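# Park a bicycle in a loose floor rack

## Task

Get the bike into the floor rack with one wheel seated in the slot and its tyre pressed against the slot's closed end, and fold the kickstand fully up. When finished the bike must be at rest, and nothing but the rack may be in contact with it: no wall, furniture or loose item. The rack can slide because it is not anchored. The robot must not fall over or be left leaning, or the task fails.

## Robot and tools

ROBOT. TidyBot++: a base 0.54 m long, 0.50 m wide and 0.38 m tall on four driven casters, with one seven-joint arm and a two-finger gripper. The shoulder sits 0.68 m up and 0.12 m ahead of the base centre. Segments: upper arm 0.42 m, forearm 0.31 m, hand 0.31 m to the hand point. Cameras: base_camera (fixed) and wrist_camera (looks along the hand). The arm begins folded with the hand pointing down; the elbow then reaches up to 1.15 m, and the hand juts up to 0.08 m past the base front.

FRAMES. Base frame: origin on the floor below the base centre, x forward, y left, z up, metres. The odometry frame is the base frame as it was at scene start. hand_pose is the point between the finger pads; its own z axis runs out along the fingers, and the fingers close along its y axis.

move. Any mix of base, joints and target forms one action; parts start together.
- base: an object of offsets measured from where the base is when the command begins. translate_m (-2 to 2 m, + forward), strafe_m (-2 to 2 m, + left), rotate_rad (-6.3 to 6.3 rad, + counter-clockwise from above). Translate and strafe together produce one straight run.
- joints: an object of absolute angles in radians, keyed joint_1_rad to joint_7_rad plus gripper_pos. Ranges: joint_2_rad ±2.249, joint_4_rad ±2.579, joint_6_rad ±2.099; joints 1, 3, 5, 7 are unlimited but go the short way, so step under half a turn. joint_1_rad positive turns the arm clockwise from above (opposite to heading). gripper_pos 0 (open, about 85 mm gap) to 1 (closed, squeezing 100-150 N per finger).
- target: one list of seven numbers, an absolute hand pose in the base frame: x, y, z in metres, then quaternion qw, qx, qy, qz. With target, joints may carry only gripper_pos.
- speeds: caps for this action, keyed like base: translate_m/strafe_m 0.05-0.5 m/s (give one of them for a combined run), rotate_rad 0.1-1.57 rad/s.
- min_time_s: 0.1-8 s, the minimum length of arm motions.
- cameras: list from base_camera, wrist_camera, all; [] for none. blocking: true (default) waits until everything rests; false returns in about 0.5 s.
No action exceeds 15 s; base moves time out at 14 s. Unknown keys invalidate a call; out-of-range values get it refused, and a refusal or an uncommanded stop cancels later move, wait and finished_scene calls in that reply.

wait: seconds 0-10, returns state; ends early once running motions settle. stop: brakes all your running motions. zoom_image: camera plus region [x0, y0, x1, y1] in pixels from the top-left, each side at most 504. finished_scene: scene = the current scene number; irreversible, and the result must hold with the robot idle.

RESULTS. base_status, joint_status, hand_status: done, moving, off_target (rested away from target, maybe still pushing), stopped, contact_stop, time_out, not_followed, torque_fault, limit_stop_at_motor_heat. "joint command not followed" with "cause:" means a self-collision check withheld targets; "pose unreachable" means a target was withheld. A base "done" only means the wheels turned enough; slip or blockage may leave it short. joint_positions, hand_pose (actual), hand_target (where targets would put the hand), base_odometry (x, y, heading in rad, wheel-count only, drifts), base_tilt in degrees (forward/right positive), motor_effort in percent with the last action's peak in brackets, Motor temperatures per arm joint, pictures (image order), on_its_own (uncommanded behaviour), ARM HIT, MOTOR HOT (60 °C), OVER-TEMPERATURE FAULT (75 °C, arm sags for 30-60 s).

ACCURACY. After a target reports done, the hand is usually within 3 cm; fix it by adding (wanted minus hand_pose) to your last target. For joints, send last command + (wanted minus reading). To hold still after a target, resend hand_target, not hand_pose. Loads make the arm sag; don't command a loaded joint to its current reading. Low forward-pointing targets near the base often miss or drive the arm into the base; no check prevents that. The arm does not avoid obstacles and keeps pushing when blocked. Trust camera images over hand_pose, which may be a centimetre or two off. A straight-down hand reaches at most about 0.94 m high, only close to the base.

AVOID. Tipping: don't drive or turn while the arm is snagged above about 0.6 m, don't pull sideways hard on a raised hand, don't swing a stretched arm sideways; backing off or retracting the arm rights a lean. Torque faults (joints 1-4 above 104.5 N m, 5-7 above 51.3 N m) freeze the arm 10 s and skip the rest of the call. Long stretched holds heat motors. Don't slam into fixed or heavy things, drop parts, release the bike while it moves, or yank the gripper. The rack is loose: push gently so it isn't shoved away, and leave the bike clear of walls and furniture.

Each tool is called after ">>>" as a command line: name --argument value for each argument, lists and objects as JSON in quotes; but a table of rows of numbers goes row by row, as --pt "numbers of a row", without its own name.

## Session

>>> move

Scene clock: 0.00 s.
Motor temperatures (°C): [25 27 23 27 34 38 31]
base_odometry: x=+0.000 y=+0.000 heading=+0.000
base_tilt: forward=+0.3 right=+0.0
base_status: not commanded
joint_positions: joint_1_rad=+0.011 joint_2_rad=-0.348 joint_3_rad=+3.156 joint_4_rad=-2.504 joint_5_rad=-0.048 joint_6_rad=-0.845 joint_7_rad=+1.581 gripper_pos=+0.000
joint_status: not commanded
motor_effort: joint_1_rad=+1 joint_2_rad=-1 joint_3_rad=+0 joint_4_rad=+13 joint_5_rad=+1 joint_6_rad=+1 joint_7_rad=+1
hand_pose: x=+0.2818 y=+0.0089 z=+0.5959 quat_wxyz=(-0.020, +0.997, -0.022, +0.071) (m; base frame)
hand_target: x=+0.2814 y=+0.0089 z=+0.5955 quat_wxyz=(-0.020, +0.997, -0.022, +0.070) (m; base frame)
hand_status: not commanded
pictures: base_camera, wrist_camera
camera_calibration:
wrist_camera: T_world_to_cam=[[-0.0594895, -0.995091, -0.0790898, 0.0801229], [-0.989388, 0.0692986, -0.127706, 0.406423], [0.13256, 0.0706533, -0.988654, 0.686354], [0, 0, 0, 1]] pos_world=[0.315893, 0.00307185, 0.736806]

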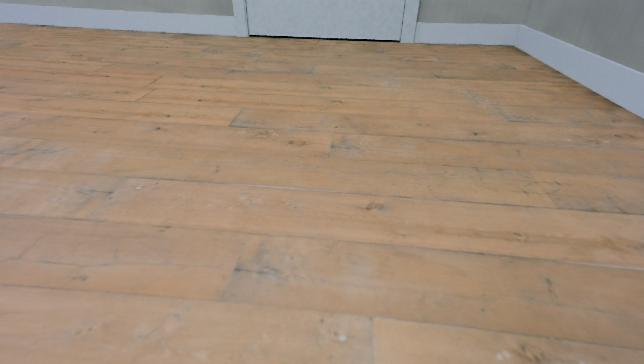

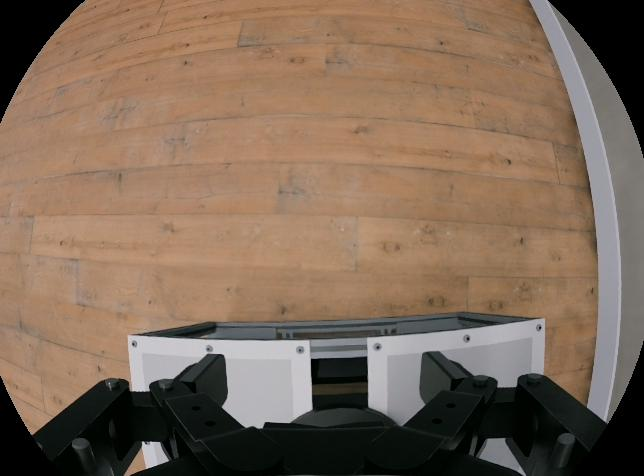

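Now apply the learned method. Look left.

>>> move --base '{"rotate_rad": 0.8}' --joints '{"joint_6_rad": 0.15}' --cameras '["all"]'

>>> move --base '{"rotate_rad": 0.8}' --cameras '["all"]'

Scene clock: 1.87 s.
move: done
base_odometry: x=+0.000 y=+0.000 heading=+0.799
base_tilt: forward=+0.2 right=+0.0
base_status: done
joint_positions: joint_1_rad=+0.011 joint_2_rad=-0.348 joint_3_rad=+3.156 joint_4_rad=-2.504 joint_5_rad=-0.048 joint_6_rad=+0.072 joint_7_rad=+1.581 gripper_pos=+0.000
joint_status: all done
motor_effort: joint_1_rad=+1(2) joint_2_rad=-5(5) joint_3_rad=+0(1) joint_4_rad=+17(17) joint_5_rad=+1(1) joint_6_rad=+8(8) joint_7_rad=+1(1)
hand_pose: x=+0.5087 y=-0.0096 z=+0.7510 quat_wxyz=(-0.004, +0.863, -0.029, +0.504) (m; base frame)
hand_target: x=+0.5194 y=-0.0111 z=+0.7720 quat_wxyz=(-0.002, +0.843, -0.029, +0.537) (m; base frame)
hand_status: not commanded
pictures: base_camera, wrist_camera
camera_calibration:
wrist_camera: T_world_to_cam=[[-0.0286933, -0.996946, -0.0726259, 0.0669592], [-0.498395, 0.077249, -0.863501, 0.954859], [0.866475, 0.0114198, -0.49909, 0.0692982], [0, 0, 0, 1]] pos_world=[0.417774, -0.00779857, 0.863971]

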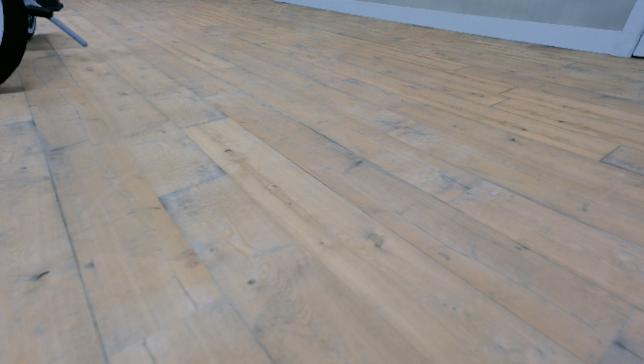

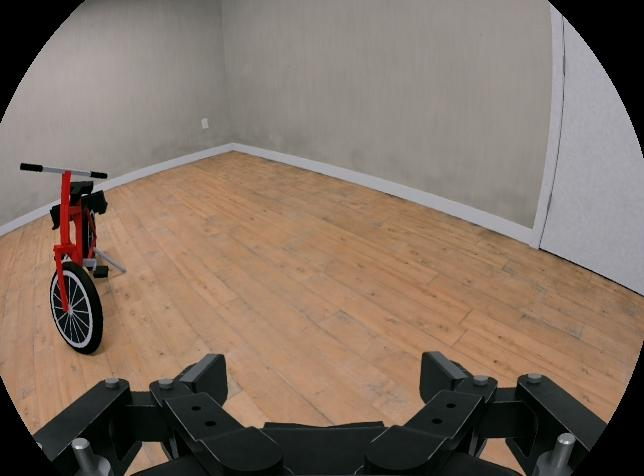

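Scene clock: 3.60 s.
move: done
base_odometry: x=+0.000 y=+0.000 heading=+1.599
base_tilt: forward=+0.2 right=+0.0
base_status: done
joint_positions: joint_1_rad=+0.011 joint_2_rad=-0.348 joint_3_rad=+3.156 joint_4_rad=-2.504 joint_5_rad=-0.048 joint_6_rad=+0.072 joint_7_rad=+1.581 gripper_pos=+0.000
joint_status: not commanded
motor_effort: joint_1_rad=+1(2) joint_2_rad=-5(5) joint_3_rad=+0(1) joint_4_rad=+17(17) joint_5_rad=+1(2) joint_6_rad=+8(8) joint_7_rad=+1(1)
hand_pose: x=+0.5087 y=-0.0096 z=+0.7510 quat_wxyz=(-0.004, +0.863, -0.029, +0.504) (m; base frame)
hand_target: x=+0.5194 y=-0.0111 z=+0.7720 quat_wxyz=(-0.002, +0.843, -0.029, +0.537) (m; base frame)
hand_status: not commanded
pictures: base_camera, wrist_camera
camera_calibration:
wrist_camera: T_world_to_cam=[[-0.0286933, -0.996946, -0.0726259, 0.0669592], [-0.498395, 0.077249, -0.863501, 0.954859], [0.866475, 0.0114198, -0.49909, 0.0692982], [0, 0, 0, 1]] pos_world=[0.417774, -0.00779857, 0.863971]

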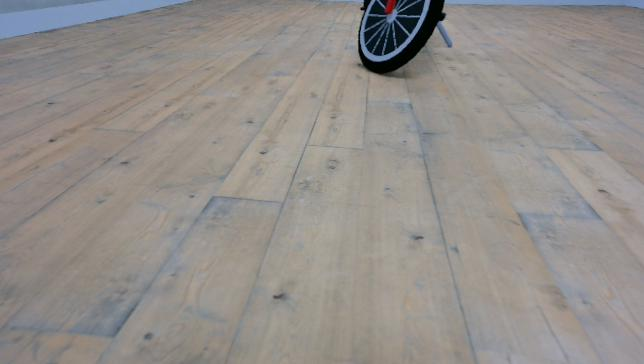

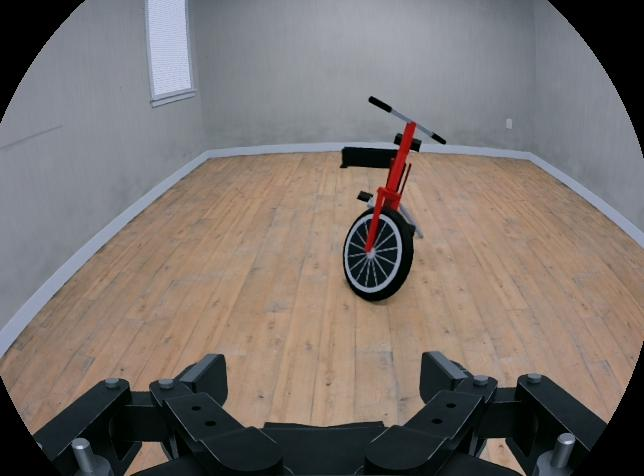

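>>> move --base '{"translate_m": 1.1, "strafe_m": -1.3, "rotate_rad": 0.4}' --cameras '["all"]'

Scene clock: 7.87 s.
move: done
base_odometry: x=+1.269 y=+1.136 heading=+1.999
base_tilt: forward=+0.2 right=+0.1
base_status: done
joint_positions: joint_1_rad=+0.011 joint_2_rad=-0.348 joint_3_rad=+3.156 joint_4_rad=-2.504 joint_5_rad=-0.048 joint_6_rad=+0.072 joint_7_rad=+1.581 gripper_pos=+0.000
joint_status: not commanded
motor_effort: joint_1_rad=+1(2) joint_2_rad=-4(5) joint_3_rad=+0(2) joint_4_rad=+17(17) joint_5_rad=+1(2) joint_6_rad=+8(8) joint_7_rad=+1(1)
hand_pose: x=+0.5087 y=-0.0096 z=+0.7511 quat_wxyz=(-0.004, +0.863, -0.029, +0.505) (m; base frame)
hand_target: x=+0.5194 y=-0.0111 z=+0.7720 quat_wxyz=(-0.002, +0.843, -0.029, +0.537) (m; base frame)
hand_status: not commanded
pictures: base_camera, wrist_camera
camera_calibration:
wrist_camera: T_world_to_cam=[[-0.0285927, -0.996945, -0.0726855, 0.0669759], [-0.498209, 0.0772529, -0.863608, 0.954961], [0.866585, 0.0115197, -0.498896, 0.0691349], [0, 0, 0, 1]] pos_world=[0.417774, -0.00779859, 0.864071]

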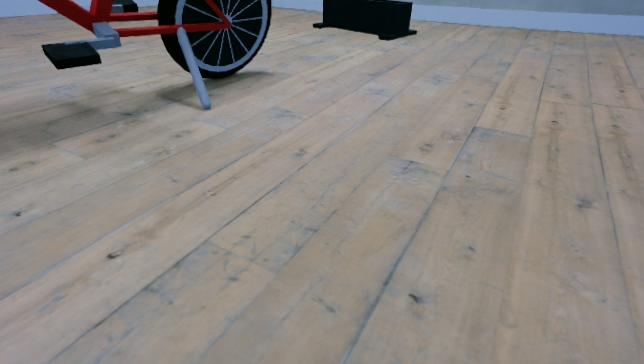

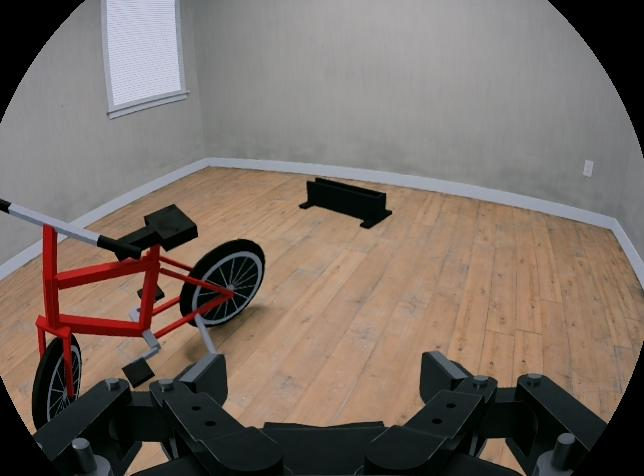

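>>> zoom_image --camera "wrist_camera" --region '[290, 165, 410, 235]'

Scaled by 4.200.

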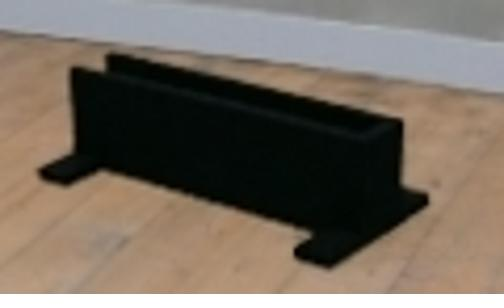

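>>> move --base '{"translate_m": 1.53, "strafe_m": -0.623, "rotate_rad": -0.74}' --joints '{"joint_7_rad": 0.0, "joint_6_rad": -0.15}' --cameras '["all"]'

>>> move --base '{"rotate_rad": 0.55}' --cameras '["all"]'

Scene clock: 14.63 s.
move: done
base_odometry: x=+1.200 y=+2.787 heading=+1.259
base_tilt: forward=+0.2 right=+0.0
base_status: done
joint_positions: joint_1_rad=+0.011 joint_2_rad=-0.349 joint_3_rad=+3.156 joint_4_rad=-2.504 joint_5_rad=-0.048 joint_6_rad=-0.082 joint_7_rad=+0.038 gripper_pos=+0.000
joint_status: all done
motor_effort: joint_1_rad=+1(2) joint_2_rad=-4(5) joint_3_rad=+0(2) joint_4_rad=+16(17) joint_5_rad=+1(2) joint_6_rad=+7(9) joint_7_rad=+1(2)
hand_pose: x=+0.4823 y=-0.0064 z=+0.7114 quat_wxyz=(-0.309, +0.625, -0.647, +0.308) (m; base frame)
hand_target: x=+0.4682 y=-0.0050 z=+0.6946 quat_wxyz=(-0.294, +0.623, -0.669, +0.279) (m; base frame)
hand_status: not commanded
pictures: base_camera, wrist_camera
camera_calibration:
wrist_camera: T_world_to_cam=[[-0.590699, 0.0517937, -0.805228, 0.865415], [0.0323914, 0.998655, 0.0404736, 0.0141503], [0.806242, -0.00217472, -0.591582, 0.167273], [0, 0, 0, 1]] pos_world=[0.375879, -0.0585906, 0.795239]

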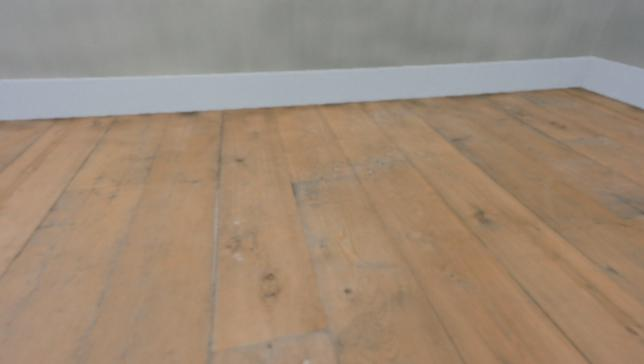

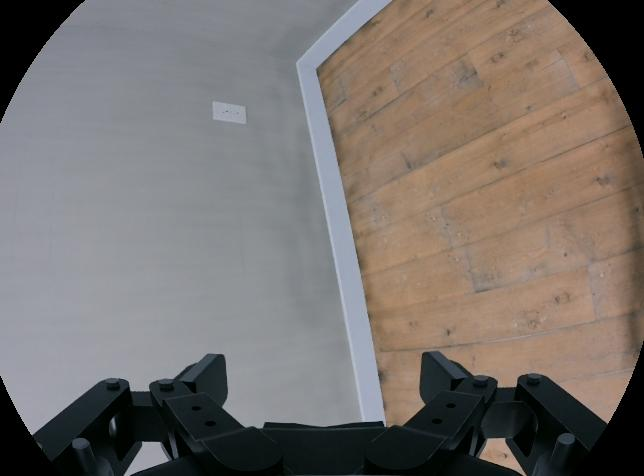

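Scene clock: 16.10 s.
move: done
base_odometry: x=+1.200 y=+2.787 heading=+1.808
base_tilt: forward=+0.2 right=+0.0
base_status: done
joint_positions: joint_1_rad=+0.011 joint_2_rad=-0.349 joint_3_rad=+3.156 joint_4_rad=-2.504 joint_5_rad=-0.048 joint_6_rad=-0.082 joint_7_rad=+0.038 gripper_pos=+0.000
joint_status: not commanded
motor_effort: joint_1_rad=+1(2) joint_2_rad=-4(5) joint_3_rad=+1(1) joint_4_rad=+16(17) joint_5_rad=+1(2) joint_6_rad=+7(7) joint_7_rad=+1(1)
hand_pose: x=+0.4823 y=-0.0064 z=+0.7114 quat_wxyz=(-0.309, +0.625, -0.647, +0.308) (m; base frame)
hand_target: x=+0.4682 y=-0.0050 z=+0.6946 quat_wxyz=(-0.294, +0.623, -0.669, +0.279) (m; base frame)
hand_status: not commanded
pictures: base_camera, wrist_camera
camera_calibration:
wrist_camera: T_world_to_cam=[[-0.590699, 0.0517937, -0.805228, 0.865415], [0.0323914, 0.998655, 0.0404736, 0.0141503], [0.806242, -0.00217472, -0.591582, 0.167273], [0, 0, 0, 1]] pos_world=[0.375879, -0.0585906, 0.795239]

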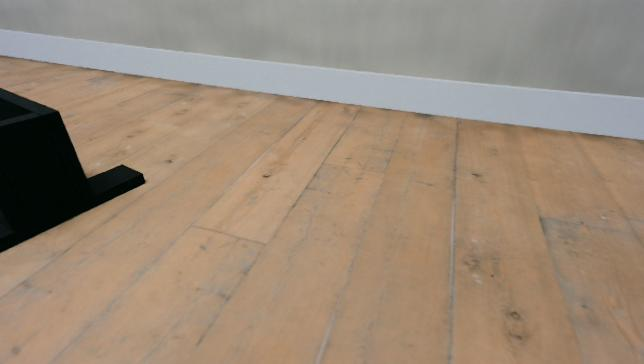

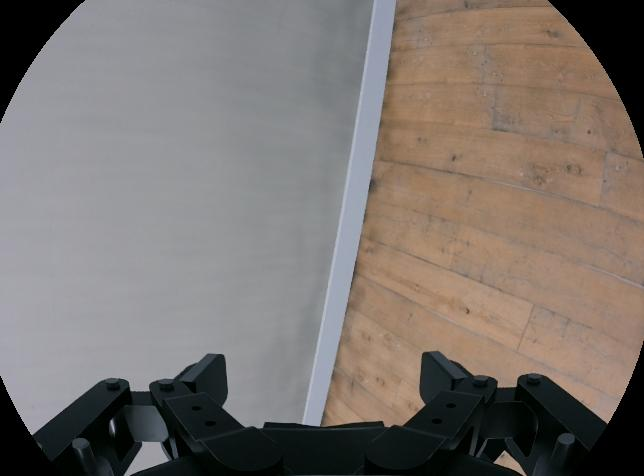

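>>> move --base '{"rotate_rad": -0.548}'

>>> move --base '{"translate_m": -0.175, "strafe_m": 1.068}' --speeds '{"strafe_m": 0.3}' --cameras '["all"]'

Scene clock: 18.10 s.
move: done
base_odometry: x=+1.200 y=+2.787 heading=+1.261
base_tilt: forward=+0.2 right=+0.0
base_status: done
joint_positions: joint_1_rad=+0.011 joint_2_rad=-0.349 joint_3_rad=+3.156 joint_4_rad=-2.504 joint_5_rad=-0.048 joint_6_rad=-0.082 joint_7_rad=+0.038 gripper_pos=+0.000
joint_status: not commanded
motor_effort: joint_1_rad=+1(2) joint_2_rad=-4(4) joint_3_rad=+0(2) joint_4_rad=+16(17) joint_5_rad=+1(2) joint_6_rad=+7(7) joint_7_rad=+1(1)
hand_pose: x=+0.4823 y=-0.0064 z=+0.7114 quat_wxyz=(-0.309, +0.625, -0.647, +0.308) (m; base frame)
hand_target: x=+0.4682 y=-0.0050 z=+0.6946 quat_wxyz=(-0.294, +0.623, -0.669, +0.279) (m; base frame)
hand_status: not commanded
pictures: none

Scene clock: 22.67 s.
move: done
base_odometry: x=+0.129 y=+2.946 heading=+1.261
base_tilt: forward=+0.2 right=+0.0
base_status: done
joint_positions: joint_1_rad=+0.011 joint_2_rad=-0.349 joint_3_rad=+3.156 joint_4_rad=-2.504 joint_5_rad=-0.048 joint_6_rad=-0.082 joint_7_rad=+0.038 gripper_pos=+0.000
joint_status: not commanded
motor_effort: joint_1_rad=+1(1) joint_2_rad=-4(4) joint_3_rad=+0(1) joint_4_rad=+16(17) joint_5_rad=+1(2) joint_6_rad=+7(8) joint_7_rad=+1(1)
hand_pose: x=+0.4823 y=-0.0064 z=+0.7114 quat_wxyz=(-0.309, +0.625, -0.647, +0.308) (m; base frame)
hand_target: x=+0.4682 y=-0.0050 z=+0.6946 quat_wxyz=(-0.294, +0.623, -0.669, +0.279) (m; base frame)
hand_status: not commanded
pictures: base_camera, wrist_camera
camera_calibration:
wrist_camera: T_world_to_cam=[[-0.590699, 0.0517937, -0.805228, 0.865415], [0.0323914, 0.998655, 0.0404736, 0.0141503], [0.806242, -0.00217472, -0.591582, 0.167273], [0, 0, 0, 1]] pos_world=[0.375879, -0.0585906, 0.795239]

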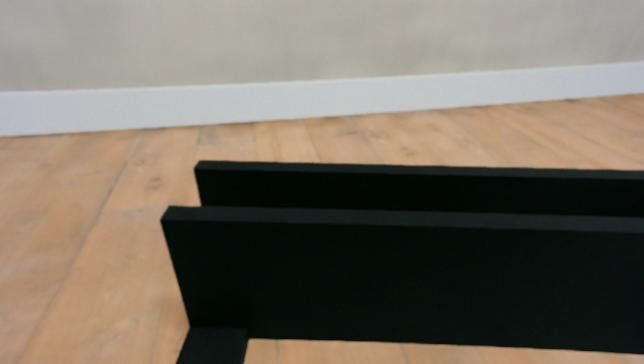

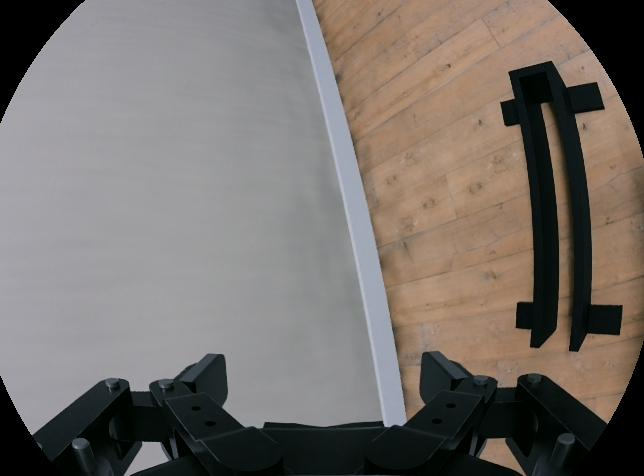

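>>> move --base '{"translate_m": -0.05, "strafe_m": -0.06}' --target '[0.52, 0.0, 0.38, 0, 0.7071, -0.7071, 0]' --cameras '["all"]'

Scene clock: 25.33 s.
move: done
base_odometry: x=+0.171 y=+2.879 heading=+1.260
base_tilt: forward=+0.3 right=+0.0
base_status: done
joint_positions: joint_1_rad=-0.218 joint_2_rad=+0.744 joint_3_rad=+3.451 joint_4_rad=-2.048 joint_5_rad=-0.553 joint_6_rad=-0.360 joint_7_rad=+0.530 gripper_pos=+0.000
joint_status: not commanded
motor_effort: joint_1_rad=+1(1) joint_2_rad=-27(28) joint_3_rad=+2(3) joint_4_rad=+6(17) joint_5_rad=+1(2) joint_6_rad=+1(7) joint_7_rad=+1(1)
hand_pose: x=+0.5334 y=-0.0057 z=+0.3919 quat_wxyz=(-0.014, +0.709, -0.705, +0.030) (m; base frame)
hand_target: x=+0.5200 y=+0.0000 z=+0.3800 quat_wxyz=(+0.000, +0.707, -0.707, +0.000) (m; base frame)
hand_status: done (0.019 m and 3.8 deg from the pose sent, 0.334 m and 51.8 deg at the start)
pictures: base_camera, wrist_camera
camera_calibration:
wrist_camera: T_world_to_cam=[[-0.995301, 0.0164313, -0.0954248, 0.575777], [0.0173609, 0.99981, -0.00891887, 0.0520743], [0.09526, -0.0105336, -0.995397, 0.474424], [0, 0, 0, 1]] pos_world=[0.526974, -0.0565277, 0.527648]

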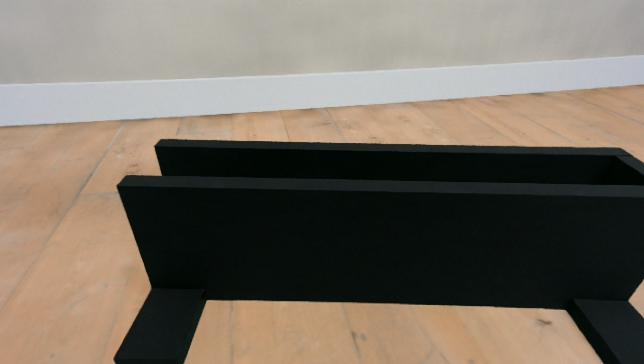

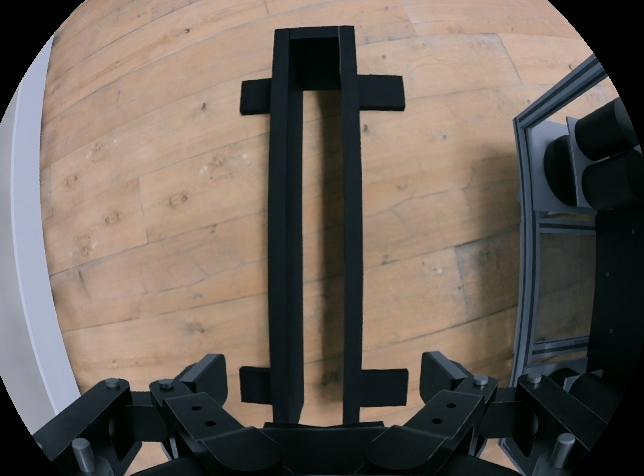

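>>> move --target '[0.53, -0.04, 0.2, 0, 0.7071, -0.7071, 0]' --cameras '["wrist_camera"]'

Scene clock: 27.17 s.
move: done
base_odometry: x=+0.171 y=+2.879 heading=+1.260
base_tilt: forward=+0.3 right=+0.0
base_status: not commanded
joint_positions: joint_1_rad=+0.046 joint_2_rad=+1.182 joint_3_rad=+3.225 joint_4_rad=-1.881 joint_5_rad=-0.706 joint_6_rad=-0.142 joint_7_rad=+0.793 gripper_pos=+0.000
joint_status: not commanded
motor_effort: joint_1_rad=+1(2) joint_2_rad=-31(33) joint_3_rad=+1(3) joint_4_rad=+2(6) joint_5_rad=+0(2) joint_6_rad=-1(1) joint_7_rad=+1(1)
hand_pose: x=+0.5233 y=-0.0374 z=+0.2170 quat_wxyz=(+0.004, +0.711, -0.703, -0.016) (m; base frame)
hand_target: x=+0.5300 y=-0.0400 z=+0.2000 quat_wxyz=(+0.000, +0.707, -0.707, +0.000) (m; base frame)
hand_status: done (0.018 m and 2.0 deg from the pose sent, 0.195 m and 3.8 deg at the start)
pictures: wrist_camera
camera_calibration:
wrist_camera: T_world_to_cam=[[-0.999911, 0.0121709, -0.00554895, 0.532226], [0.0120092, 0.999527, 0.0283028, 0.077105], [0.0058908, 0.0282336, -0.999584, 0.35004], [0, 0, 0, 1]] pos_world=[0.52919, -0.0934291, 0.350666]

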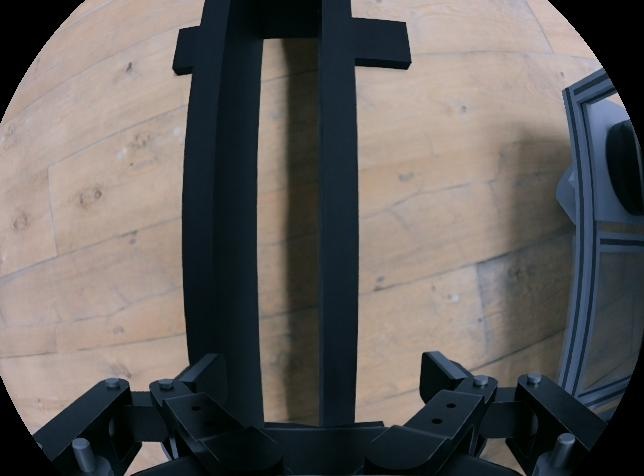

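>>> move --target '[0.52, -0.04, 0.14, 0, 0.7071, -0.7071, 0]'

>>> move --target '[0.519, -0.04, 0.108, 0, 0.7071, -0.7071, 0]' --cameras '["wrist_camera"]'

>>> move --joints '{"gripper_pos": 1}'

>>> move --target '[0.56, -0.04, 0.26, 0, 0.7071, -0.7071, 0]' --min_time_s 2 --cameras '["all"]'

Scene clock: 28.70 s.
move: done
base_odometry: x=+0.171 y=+2.879 heading=+1.260
base_tilt: forward=+0.2 right=+0.0
base_status: not commanded
joint_positions: joint_1_rad=+0.107 joint_2_rad=+1.337 joint_3_rad=+3.144 joint_4_rad=-1.815 joint_5_rad=-0.707 joint_6_rad=-0.026 joint_7_rad=+0.794 gripper_pos=+0.000
joint_status: not commanded
motor_effort: joint_1_rad=+1(1) joint_2_rad=-31(34) joint_3_rad=-1(1) joint_4_rad=+1(2) joint_5_rad=+1(2) joint_6_rad=+0(1) joint_7_rad=+1(1)
hand_pose: x=+0.5142 y=-0.0375 z=+0.1538 quat_wxyz=(+0.004, +0.700, -0.714, -0.016) (m; base frame)
hand_target: x=+0.5200 y=-0.0400 z=+0.1400 quat_wxyz=(+0.000, +0.707, -0.707, +0.000) (m; base frame)
hand_status: done (0.015 m and 2.2 deg from the pose sent, 0.077 m and 2.0 deg at the start)
pictures: none

Scene clock: 29.60 s.
move: done
base_odometry: x=+0.171 y=+2.879 heading=+1.260
base_tilt: forward=+0.3 right=+0.0
base_status: not commanded
joint_positions: joint_1_rad=+0.119 joint_2_rad=+1.411 joint_3_rad=+3.127 joint_4_rad=-1.753 joint_5_rad=-0.707 joint_6_rad=+0.002 joint_7_rad=+0.794 gripper_pos=+0.000
joint_status: not commanded
motor_effort: joint_1_rad=+1(1) joint_2_rad=-32(34) joint_3_rad=-1(2) joint_4_rad=+0(1) joint_5_rad=+1(2) joint_6_rad=+0(1) joint_7_rad=+1(1)
hand_pose: x=+0.5195 y=-0.0381 z=+0.1235 quat_wxyz=(+0.002, +0.697, -0.717, -0.012) (m; base frame)
hand_target: x=+0.5190 y=-0.0400 z=+0.1080 quat_wxyz=(+0.000, +0.707, -0.707, +0.000) (m; base frame)
hand_status: done (0.016 m and 2.1 deg from the pose sent, 0.046 m and 2.2 deg at the start)
pictures: wrist_camera
camera_calibration:
wrist_camera: T_world_to_cam=[[-0.998523, 0.0526994, -0.0131779, 0.529729], [0.0523507, 0.998302, 0.0255409, 0.0598274], [0.0145016, 0.0248133, -0.999587, 0.252125], [0, 0, 0, 1]] pos_world=[0.522159, -0.0938983, 0.257473]

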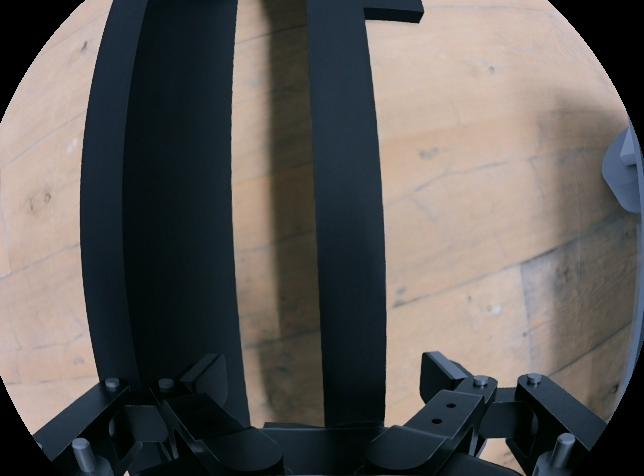

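Scene clock: 30.70 s.
move: off_target
base_odometry: x=+0.171 y=+2.879 heading=+1.260
base_tilt: forward=+0.2 right=+0.0
base_status: not commanded
joint_positions: joint_1_rad=+0.119 joint_2_rad=+1.411 joint_3_rad=+3.127 joint_4_rad=-1.756 joint_5_rad=-0.707 joint_6_rad=+0.003 joint_7_rad=+0.798 gripper_pos=+0.809
joint_status: gripper_pos off_target (ended at +0.809, target +1.000)
motor_effort: joint_1_rad=+1(1) joint_2_rad=-27(33) joint_3_rad=-1(2) joint_4_rad=+2(5) joint_5_rad=+0(1) joint_6_rad=+0(3) joint_7_rad=+0(1)
hand_pose: x=+0.5176 y=-0.0379 z=+0.1234 quat_wxyz=(+0.002, +0.698, -0.716, -0.013) (m; base frame)
hand_target: x=+0.5190 y=-0.0400 z=+0.1080 quat_wxyz=(+0.000, +0.707, -0.707, +0.000) (m; base frame)
hand_status: not commanded
pictures: none

Scene clock: 33.03 s.
move: done
base_odometry: x=+0.171 y=+2.879 heading=+1.260
base_tilt: forward=+0.2 right=-0.1
base_status: not commanded
joint_positions: joint_1_rad=-0.034 joint_2_rad=+1.178 joint_3_rad=+3.311 joint_4_rad=-1.829 joint_5_rad=-0.707 joint_6_rad=-0.239 joint_7_rad=+0.775 gripper_pos=+0.809
joint_status: not commanded
motor_effort: joint_1_rad=+1(2) joint_2_rad=-40(41) joint_3_rad=+3(4) joint_4_rad=+4(4) joint_5_rad=+1(2) joint_6_rad=+2(3) joint_7_rad=+1(2)
hand_pose: x=+0.5372 y=-0.0355 z=+0.2224 quat_wxyz=(+0.015, +0.722, -0.691, -0.016) (m; base frame)
hand_target: x=+0.5600 y=-0.0400 z=+0.2600 quat_wxyz=(+0.000, +0.707, -0.707, +0.000) (m; base frame)
hand_status: done (0.044 m and 3.5 deg from the pose sent, 0.143 m and 2.1 deg at the start)
pictures: base_camera, wrist_camera
camera_calibration:
wrist_camera: T_world_to_cam=[[-0.999743, -0.0202321, 0.0102477, 0.541435], [-0.0201042, 0.999721, 0.0124316, 0.0956072], [-0.0104963, 0.0122224, -0.99987, 0.363695], [0, 0, 0, 1]] pos_world=[0.547036, -0.0890713, 0.356911]

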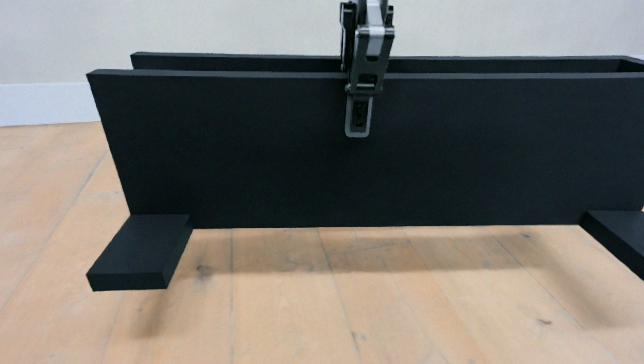

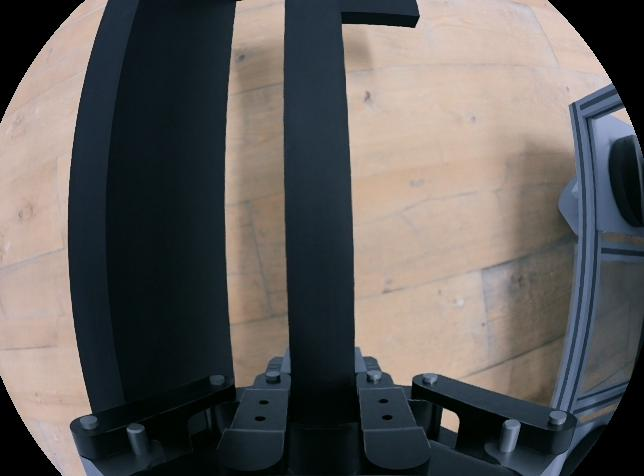

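>>> move --base '{"translate_m": 0.2}' --speeds '{"translate_m": 0.25}'

>>> move --base '{"strafe_m": -1.15}' --speeds '{"strafe_m": 0.35}'

>>> move --base '{"rotate_rad": 1.0}' --speeds '{"rotate_rad": 0.7}' --cameras '["all"]'

Scene clock: 34.93 s.
move: done
base_odometry: x=+0.233 y=+3.070 heading=+1.260
base_tilt: forward=+0.2 right=+0.0
base_status: done
joint_positions: joint_1_rad=-0.035 joint_2_rad=+1.176 joint_3_rad=+3.312 joint_4_rad=-1.839 joint_5_rad=-0.707 joint_6_rad=-0.248 joint_7_rad=+0.774 gripper_pos=+0.809
joint_status: not commanded
motor_effort: joint_1_rad=+1(1) joint_2_rad=-40(41) joint_3_rad=+3(4) joint_4_rad=+4(6) joint_5_rad=+1(2) joint_6_rad=+2(3) joint_7_rad=+0(1)
hand_pose: x=+0.5303 y=-0.0335 z=+0.2230 quat_wxyz=(+0.018, +0.722, -0.692, -0.022) (m; base frame)
hand_target: x=+0.5600 y=-0.0400 z=+0.2600 quat_wxyz=(+0.000, +0.707, -0.707, +0.000) (m; base frame)
hand_status: not commanded
pictures: none

Scene clock: 39.23 s.
move: done
base_odometry: x=+1.328 y=+2.718 heading=+1.261
base_tilt: forward=+0.3 right=+0.0
base_status: done
joint_positions: joint_1_rad=-0.048 joint_2_rad=+1.176 joint_3_rad=+3.324 joint_4_rad=-1.839 joint_5_rad=-0.707 joint_6_rad=-0.250 joint_7_rad=+0.773 gripper_pos=+0.809
joint_status: not commanded
motor_effort: joint_1_rad=+1(4) joint_2_rad=-39(40) joint_3_rad=+3(6) joint_4_rad=+4(5) joint_5_rad=+1(3) joint_6_rad=+2(3) joint_7_rad=+1(1)
hand_pose: x=+0.5303 y=-0.0355 z=+0.2235 quat_wxyz=(+0.022, +0.724, -0.689, -0.019) (m; base frame)
hand_target: x=+0.5600 y=-0.0400 z=+0.2600 quat_wxyz=(+0.000, +0.707, -0.707, +0.000) (m; base frame)
hand_status: not commanded
pictures: none

Scene clock: 41.67 s.
move: done
base_odometry: x=+1.328 y=+2.718 heading=+2.261
base_tilt: forward=+0.2 right=+0.0
base_status: done
joint_positions: joint_1_rad=-0.055 joint_2_rad=+1.176 joint_3_rad=+3.333 joint_4_rad=-1.839 joint_5_rad=-0.707 joint_6_rad=-0.253 joint_7_rad=+0.771 gripper_pos=+0.809
joint_status: not commanded
motor_effort: joint_1_rad=+1(5) joint_2_rad=-39(41) joint_3_rad=+4(8) joint_4_rad=+4(5) joint_5_rad=+1(2) joint_6_rad=+1(4) joint_7_rad=+0(1)
hand_pose: x=+0.5299 y=-0.0370 z=+0.2239 quat_wxyz=(+0.025, +0.724, -0.689, -0.018) (m; base frame)
hand_target: x=+0.5600 y=-0.0400 z=+0.2600 quat_wxyz=(+0.000, +0.707, -0.707, +0.000) (m; base frame)
hand_status: not commanded
pictures: base_camera, wrist_camera
camera_calibration:
wrist_camera: T_world_to_cam=[[-0.999266, -0.0266391, 0.0275198, 0.52978], [-0.0266148, 0.999645, 0.00125103, 0.103014], [-0.0275433, 0.000517676, -0.99962, 0.373712], [0, 0, 0, 1]] pos_world=[0.542427, -0.0890584, 0.358862]

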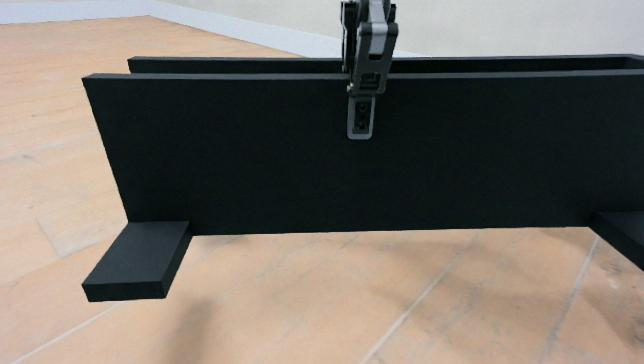

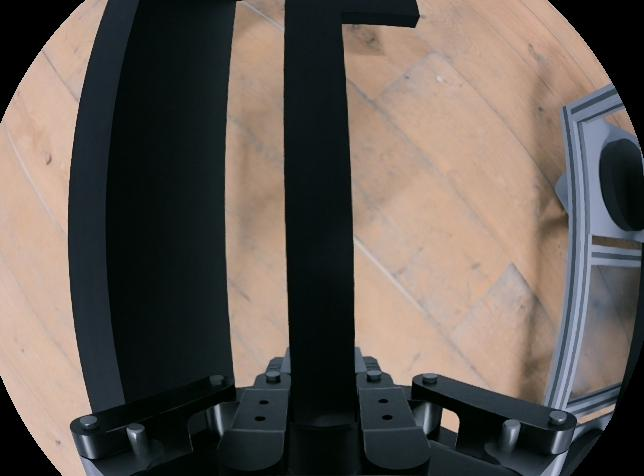

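>>> move --base '{"rotate_rad": 0.46}' --speeds '{"rotate_rad": 0.7}'

>>> move --base '{"translate_m": 0.123, "strafe_m": 0.283}' --speeds '{"translate_m": 0.25}'

>>> move --target '[0.54, -0.04, 0.14, 0, 0.7071, -0.7071, 0]' --min_time_s 1.5

>>> move --target '[0.54, -0.04, 0.106, 0, 0.7071, -0.7071, 0]' --min_time_s 1

>>> move --joints '{"gripper_pos": 0}'

>>> move --target '[0.54, -0.04, 0.36, 0, 0.7071, -0.7071, 0]'

>>> move --joints '{"joint_1_rad": 0, "joint_2_rad": -0.366, "joint_3_rad": 3.11, "joint_4_rad": -2.54, "joint_5_rad": 0.018, "joint_6_rad": -0.15, "joint_7_rad": 1.54}' --base '{"translate_m": -0.4, "rotate_rad": 0.45}' --cameras '["all"]'

Scene clock: 43.70 s.
move: done
base_odometry: x=+1.328 y=+2.718 heading=+2.721
base_tilt: forward=+0.3 right=+0.0
base_status: done
joint_positions: joint_1_rad=-0.056 joint_2_rad=+1.176 joint_3_rad=+3.338 joint_4_rad=-1.839 joint_5_rad=-0.707 joint_6_rad=-0.255 joint_7_rad=+0.770 gripper_pos=+0.809
joint_status: not commanded
motor_effort: joint_1_rad=+1(6) joint_2_rad=-39(40) joint_3_rad=+4(7) joint_4_rad=+4(4) joint_5_rad=+1(2) joint_6_rad=+2(3) joint_7_rad=+1(1)
hand_pose: x=+0.5296 y=-0.0389 z=+0.2242 quat_wxyz=(+0.027, +0.724, -0.690, -0.017) (m; base frame)
hand_target: x=+0.5600 y=-0.0400 z=+0.2600 quat_wxyz=(+0.000, +0.707, -0.707, +0.000) (m; base frame)
hand_status: not commanded
pictures: none

Scene clock: 45.83 s.
move: done
base_odometry: x=+1.100 y=+2.510 heading=+2.722
base_tilt: forward=+0.3 right=+0.0
base_status: done
joint_positions: joint_1_rad=-0.054 joint_2_rad=+1.176 joint_3_rad=+3.338 joint_4_rad=-1.839 joint_5_rad=-0.707 joint_6_rad=-0.255 joint_7_rad=+0.770 gripper_pos=+0.809
joint_status: not commanded
motor_effort: joint_1_rad=+1(4) joint_2_rad=-39(41) joint_3_rad=+3(7) joint_4_rad=+4(5) joint_5_rad=+2(2) joint_6_rad=+1(3) joint_7_rad=+1(1)
hand_pose: x=+0.5292 y=-0.0397 z=+0.2242 quat_wxyz=(+0.027, +0.723, -0.690, -0.017) (m; base frame)
hand_target: x=+0.5600 y=-0.0400 z=+0.2600 quat_wxyz=(+0.000, +0.707, -0.707, +0.000) (m; base frame)
hand_status: not commanded
pictures: none

Scene clock: 47.70 s.
move: done
base_odometry: x=+1.100 y=+2.510 heading=+2.722
base_tilt: forward=+0.3 right=+0.0
base_status: not commanded
joint_positions: joint_1_rad=+0.057 joint_2_rad=+1.367 joint_3_rad=+3.194 joint_4_rad=-1.757 joint_5_rad=-0.707 joint_6_rad=-0.117 joint_7_rad=+0.793 gripper_pos=+0.809
joint_status: not commanded
motor_effort: joint_1_rad=+1(1) joint_2_rad=-38(40) joint_3_rad=+0(4) joint_4_rad=+1(4) joint_5_rad=+1(2) joint_6_rad=+0(2) joint_7_rad=+1(1)
hand_pose: x=+0.5137 y=-0.0297 z=+0.1421 quat_wxyz=(+0.014, +0.713, -0.701, -0.035) (m; base frame)
hand_target: x=+0.5400 y=-0.0400 z=+0.1400 quat_wxyz=(+0.000, +0.707, -0.707, +0.000) (m; base frame)
hand_status: done (0.028 m and 4.4 deg from the pose sent, 0.085 m and 4.5 deg at the start)
pictures: none

Scene clock: 49.00 s.
move: done
base_odometry: x=+1.100 y=+2.510 heading=+2.722
base_tilt: forward=+0.2 right=+0.0
base_status: not commanded
joint_positions: joint_1_rad=+0.070 joint_2_rad=+1.410 joint_3_rad=+3.184 joint_4_rad=-1.692 joint_5_rad=-0.707 joint_6_rad=-0.083 joint_7_rad=+0.794 gripper_pos=+0.809
joint_status: not commanded
motor_effort: joint_1_rad=+1(1) joint_2_rad=-33(39) joint_3_rad=+0(1) joint_4_rad=+2(2) joint_5_rad=+2(2) joint_6_rad=-1(1) joint_7_rad=+1(1)
hand_pose: x=+0.5384 y=-0.0376 z=+0.1237 quat_wxyz=(+0.003, +0.711, -0.703, -0.013) (m; base frame)
hand_target: x=+0.5400 y=-0.0400 z=+0.1060 quat_wxyz=(+0.000, +0.707, -0.707, +0.000) (m; base frame)
hand_status: done (0.018 m and 1.6 deg from the pose sent, 0.046 m and 4.4 deg at the start)
pictures: none

Scene clock: 50.10 s.
move: done
base_odometry: x=+1.100 y=+2.510 heading=+2.722
base_tilt: forward=+0.3 right=-0.1
base_status: not commanded
joint_positions: joint_1_rad=+0.070 joint_2_rad=+1.410 joint_3_rad=+3.184 joint_4_rad=-1.689 joint_5_rad=-0.707 joint_6_rad=-0.082 joint_7_rad=+0.794 gripper_pos=+0.000
joint_status: all done
motor_effort: joint_1_rad=+1(1) joint_2_rad=-32(34) joint_3_rad=+0(1) joint_4_rad=+1(2) joint_5_rad=+1(2) joint_6_rad=+0(1) joint_7_rad=+1(1)
hand_pose: x=+0.5400 y=-0.0377 z=+0.1236 quat_wxyz=(+0.002, +0.711, -0.703, -0.012) (m; base frame)
hand_target: x=+0.5400 y=-0.0400 z=+0.1060 quat_wxyz=(+0.000, +0.707, -0.707, +0.000) (m; base frame)
hand_status: not commanded
pictures: none

Scene clock: 51.97 s.
move: done
base_odometry: x=+1.100 y=+2.510 heading=+2.722
base_tilt: forward=+0.2 right=-0.1
base_status: not commanded
joint_positions: joint_1_rad=-0.103 joint_2_rad=+0.880 joint_3_rad=+3.427 joint_4_rad=-1.940 joint_5_rad=-0.645 joint_6_rad=-0.363 joint_7_rad=+0.685 gripper_pos=+0.000
joint_status: not commanded
motor_effort: joint_1_rad=+1(1) joint_2_rad=-29(36) joint_3_rad=+2(3) joint_4_rad=+6(6) joint_5_rad=+0(2) joint_6_rad=+0(1) joint_7_rad=+1(1)
hand_pose: x=+0.5581 y=-0.0409 z=+0.3470 quat_wxyz=(-0.014, +0.707, -0.707, +0.019) (m; base frame)
hand_target: x=+0.5400 y=-0.0400 z=+0.3600 quat_wxyz=(+0.000, +0.707, -0.707, +0.000) (m; base frame)
hand_status: done (0.022 m and 2.7 deg from the pose sent, 0.236 m and 1.5 deg at the start)
pictures: none

Scene clock: 54.73 s.
move: done
base_odometry: x=+1.465 y=+2.347 heading=-3.111
base_tilt: forward=+0.2 right=+0.0
base_status: done
joint_positions: joint_1_rad=-0.018 joint_2_rad=-0.347 joint_3_rad=+3.139 joint_4_rad=-2.516 joint_5_rad=-0.032 joint_6_rad=-0.230 joint_7_rad=+1.499 gripper_pos=+0.000
joint_status: all done
motor_effort: joint_1_rad=+1(4) joint_2_rad=-4(31) joint_3_rad=+0(3) joint_4_rad=+16(17) joint_5_rad=+1(2) joint_6_rad=+6(7) joint_7_rad=+1(2)
hand_pose: x=+0.4460 y=+0.0105 z=+0.6711 quat_wxyz=(-0.026, +0.931, -0.037, +0.362) (m; base frame)
hand_target: x=+0.4539 y=+0.0104 z=+0.6833 quat_wxyz=(-0.002, +0.918, +0.009, +0.397) (m; base frame)
hand_status: not commanded
pictures: base_camera, wrist_camera
camera_calibration:
wrist_camera: T_world_to_cam=[[-0.0453434, -0.9924, -0.114396, 0.114775], [-0.741678, 0.110158, -0.661648, 0.825805], [0.669221, 0.054844, -0.741036, 0.333494], [0, 0, 0, 1]] pos_world=[0.394505, 0.00464407, 0.806654]

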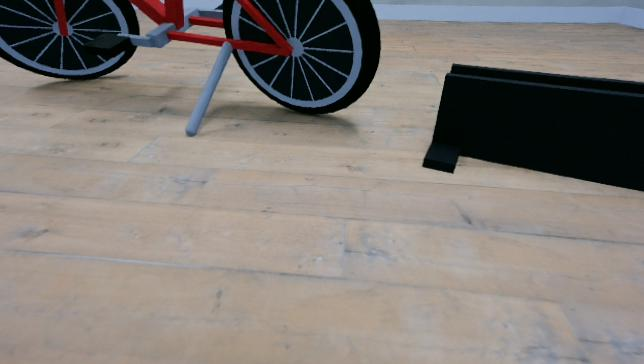

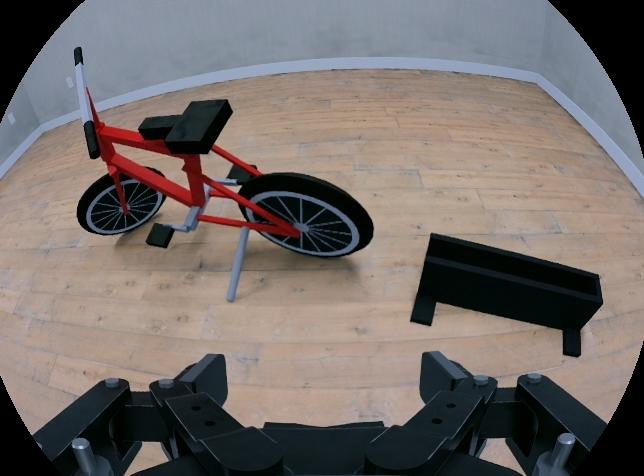

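>>> move --base '{"rotate_rad": -0.45}' --joints '{"joint_7_rad": 0.0}'

>>> move --target '[0.54, -0.04, 0.36, 0, 0.7071, -0.7071, 0]'

>>> move --base '{"translate_m": 0.4}'

>>> move --target '[0.54, -0.04, 0.2, 0, 0.7071, -0.7071, 0]' --cameras '["wrist_camera"]'

Scene clock: 57.97 s.
move: done
base_odometry: x=+1.465 y=+2.347 heading=+2.723
base_tilt: forward=+0.2 right=+0.0
base_status: done
joint_positions: joint_1_rad=-0.013 joint_2_rad=-0.347 joint_3_rad=+3.134 joint_4_rad=-2.516 joint_5_rad=-0.030 joint_6_rad=-0.228 joint_7_rad=+0.038 gripper_pos=+0.000
joint_status: all done
motor_effort: joint_1_rad=+1(1) joint_2_rad=-3(4) joint_3_rad=+0(1) joint_4_rad=+16(16) joint_5_rad=+1(2) joint_6_rad=+6(6) joint_7_rad=+1(2)
hand_pose: x=+0.4463 y=+0.0098 z=+0.6715 quat_wxyz=(-0.260, +0.669, -0.648, +0.254) (m; base frame)
hand_target: x=+0.4539 y=+0.0104 z=+0.6833 quat_wxyz=(-0.278, +0.665, -0.632, +0.284) (m; base frame)
hand_status: not commanded
pictures: none

Scene clock: 60.47 s.
move: done
base_odometry: x=+1.465 y=+2.347 heading=+2.723
base_tilt: forward=+0.2 right=+0.0
base_status: not commanded
joint_positions: joint_1_rad=-0.102 joint_2_rad=+0.809 joint_3_rad=+3.427 joint_4_rad=-1.973 joint_5_rad=-0.544 joint_6_rad=-0.364 joint_7_rad=+0.604 gripper_pos=+0.000
joint_status: not commanded
motor_effort: joint_1_rad=+1(1) joint_2_rad=-29(30) joint_3_rad=+2(3) joint_4_rad=+6(16) joint_5_rad=+1(2) joint_6_rad=+0(6) joint_7_rad=+1(1)
hand_pose: x=+0.5541 y=-0.0468 z=+0.3733 quat_wxyz=(-0.013, +0.708, -0.705, +0.031) (m; base frame)
hand_target: x=+0.5400 y=-0.0400 z=+0.3600 quat_wxyz=(+0.000, +0.707, -0.707, +0.000) (m; base frame)
hand_status: done (0.021 m and 3.9 deg from the pose sent, 0.329 m and 42.7 deg at the start)
pictures: none

Scene clock: 62.53 s.
move: done
base_odometry: x=+1.099 y=+2.510 heading=+2.722
base_tilt: forward=+0.3 right=-0.1
base_status: done
joint_positions: joint_1_rad=-0.104 joint_2_rad=+0.810 joint_3_rad=+3.429 joint_4_rad=-1.960 joint_5_rad=-0.548 joint_6_rad=-0.371 joint_7_rad=+0.606 gripper_pos=+0.000
joint_status: not commanded
motor_effort: joint_1_rad=+1(2) joint_2_rad=-29(30) joint_3_rad=+2(3) joint_4_rad=+6(8) joint_5_rad=+1(2) joint_6_rad=+0(1) joint_7_rad=+1(1)
hand_pose: x=+0.5598 y=-0.0455 z=+0.3745 quat_wxyz=(-0.016, +0.709, -0.704, +0.032) (m; base frame)
hand_target: x=+0.5400 y=-0.0400 z=+0.3600 quat_wxyz=(+0.000, +0.707, -0.707, +0.000) (m; base frame)
hand_status: not commanded
pictures: none

Scene clock: 64.10 s.
move: done
base_odometry: x=+1.099 y=+2.510 heading=+2.722
base_tilt: forward=+0.3 right=+0.0
base_status: not commanded
joint_positions: joint_1_rad=+0.020 joint_2_rad=+1.185 joint_3_rad=+3.255 joint_4_rad=-1.849 joint_5_rad=-0.710 joint_6_rad=-0.184 joint_7_rad=+0.782 gripper_pos=+0.000
joint_status: not commanded
motor_effort: joint_1_rad=+1(1) joint_2_rad=-31(33) joint_3_rad=+1(2) joint_4_rad=+2(7) joint_5_rad=+1(2) joint_6_rad=-1(1) joint_7_rad=+0(1)
hand_pose: x=+0.5328 y=-0.0362 z=+0.2169 quat_wxyz=(+0.004, +0.712, -0.702, -0.016) (m; base frame)
hand_target: x=+0.5400 y=-0.0400 z=+0.2000 quat_wxyz=(+0.000, +0.707, -0.707, +0.000) (m; base frame)
hand_status: done (0.019 m and 2.1 deg from the pose sent, 0.176 m and 4.1 deg at the start)
pictures: wrist_camera
camera_calibration:
wrist_camera: T_world_to_cam=[[-0.999949, 0.00942576, -0.00371621, 0.54133], [0.00931922, 0.999573, 0.0277112, 0.0773429], [0.00397582, 0.0276752, -0.999609, 0.35093], [0, 0, 0, 1]] pos_world=[0.539186, -0.0921243, 0.350662]

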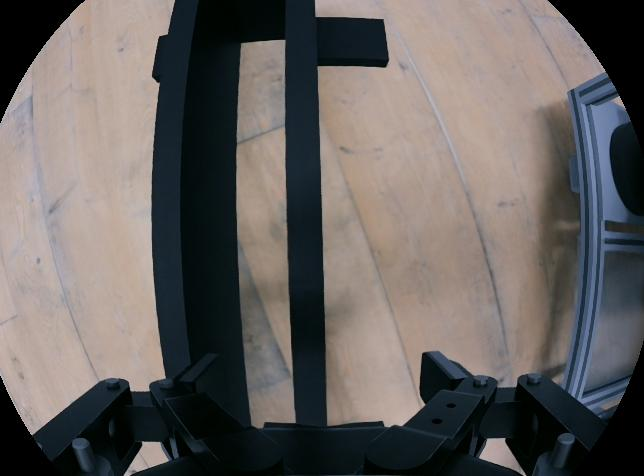

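>>> move --target '[0.549, -0.04, 0.106, 0, 0.7071, -0.7071, 0]'

>>> move --joints '{"gripper_pos": 1}' --cameras '["wrist_camera"]'

>>> move --target '[0.56, -0.04, 0.22, 0, 0.7071, -0.7071, 0]' --min_time_s 2

>>> move --base '{"rotate_rad": 0.17}' --speeds '{"rotate_rad": 0.4}'

Scene clock: 65.73 s.
move: done
base_odometry: x=+1.099 y=+2.510 heading=+2.722
base_tilt: forward=+0.3 right=+0.0
base_status: not commanded
joint_positions: joint_1_rad=+0.048 joint_2_rad=+1.415 joint_3_rad=+3.212 joint_4_rad=-1.662 joint_5_rad=-0.710 joint_6_rad=-0.126 joint_7_rad=+0.785 gripper_pos=+0.000
joint_status: not commanded
motor_effort: joint_1_rad=+1(1) joint_2_rad=-33(35) joint_3_rad=+0(1) joint_4_rad=+1(3) joint_5_rad=+1(2) joint_6_rad=+0(1) joint_7_rad=+1(1)
hand_pose: x=+0.5445 y=-0.0374 z=+0.1221 quat_wxyz=(+0.005, +0.713, -0.701, -0.015) (m; base frame)
hand_target: x=+0.5490 y=-0.0400 z=+0.1060 quat_wxyz=(+0.000, +0.707, -0.707, +0.000) (m; base frame)
hand_status: done (0.017 m and 2.1 deg from the pose sent, 0.112 m and 2.1 deg at the start)
pictures: none

Scene clock: 66.83 s.
move: off_target
base_odometry: x=+1.100 y=+2.510 heading=+2.722
base_tilt: forward=+0.2 right=+0.0
base_status: not commanded
joint_positions: joint_1_rad=+0.049 joint_2_rad=+1.415 joint_3_rad=+3.211 joint_4_rad=-1.662 joint_5_rad=-0.710 joint_6_rad=-0.123 joint_7_rad=+0.786 gripper_pos=+0.809
joint_status: gripper_pos off_target (ended at +0.809, target +1.000)
motor_effort: joint_1_rad=+1(1) joint_2_rad=-29(35) joint_3_rad=+0(1) joint_4_rad=+3(5) joint_5_rad=+1(1) joint_6_rad=-1(3) joint_7_rad=+1(1)
hand_pose: x=+0.5449 y=-0.0373 z=+0.1221 quat_wxyz=(+0.005, +0.713, -0.701, -0.015) (m; base frame)
hand_target: x=+0.5490 y=-0.0400 z=+0.1060 quat_wxyz=(+0.000, +0.707, -0.707, +0.000) (m; base frame)
hand_status: not commanded
pictures: wrist_camera
camera_calibration:
wrist_camera: T_world_to_cam=[[-0.999969, 0.00604319, -0.00510738, 0.553131], [0.0059134, 0.999669, 0.0250569, 0.0831112], [0.00525711, 0.0250259, -0.999673, 0.2554], [0, 0, 0, 1]] pos_world=[0.551279, -0.0928179, 0.256059]

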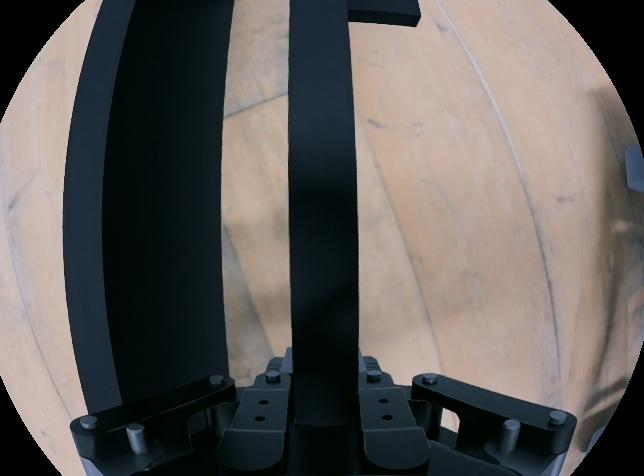

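Scene clock: 69.17 s.
move: done
base_odometry: x=+1.100 y=+2.510 heading=+2.722
base_tilt: forward=+0.3 right=+0.0
base_status: not commanded
joint_positions: joint_1_rad=-0.001 joint_2_rad=+1.269 joint_3_rad=+3.264 joint_4_rad=-1.786 joint_5_rad=-0.710 joint_6_rad=-0.175 joint_7_rad=+0.786 gripper_pos=+0.809
joint_status: not commanded
motor_effort: joint_1_rad=+1(1) joint_2_rad=-40(41) joint_3_rad=+3(3) joint_4_rad=+3(4) joint_5_rad=+1(2) joint_6_rad=+2(3) joint_7_rad=+1(1)
hand_pose: x=+0.5347 y=-0.0363 z=+0.1836 quat_wxyz=(+0.015, +0.722, -0.692, -0.015) (m; base frame)
hand_target: x=+0.5600 y=-0.0400 z=+0.2200 quat_wxyz=(+0.000, +0.707, -0.707, +0.000) (m; base frame)
hand_status: done (0.044 m and 3.5 deg from the pose sent, 0.099 m and 2.0 deg at the start)
pictures: none

Scene clock: 70.47 s.
move: done
base_odometry: x=+1.099 y=+2.510 heading=+2.893
base_tilt: forward=+0.2 right=+0.0
base_status: done
joint_positions: joint_1_rad=-0.023 joint_2_rad=+1.269 joint_3_rad=+3.282 joint_4_rad=-1.787 joint_5_rad=-0.710 joint_6_rad=-0.187 joint_7_rad=+0.786 gripper_pos=+0.809
joint_status: not commanded
motor_effort: joint_1_rad=+1(6) joint_2_rad=-40(41) joint_3_rad=+3(7) joint_4_rad=+3(4) joint_5_rad=+1(2) joint_6_rad=+1(3) joint_7_rad=+1(1)
hand_pose: x=+0.5316 y=-0.0355 z=+0.1842 quat_wxyz=(+0.023, +0.727, -0.686, -0.016) (m; base frame)
hand_target: x=+0.5600 y=-0.0400 z=+0.2200 quat_wxyz=(+0.000, +0.707, -0.707, +0.000) (m; base frame)
hand_status: not commanded
pictures: none


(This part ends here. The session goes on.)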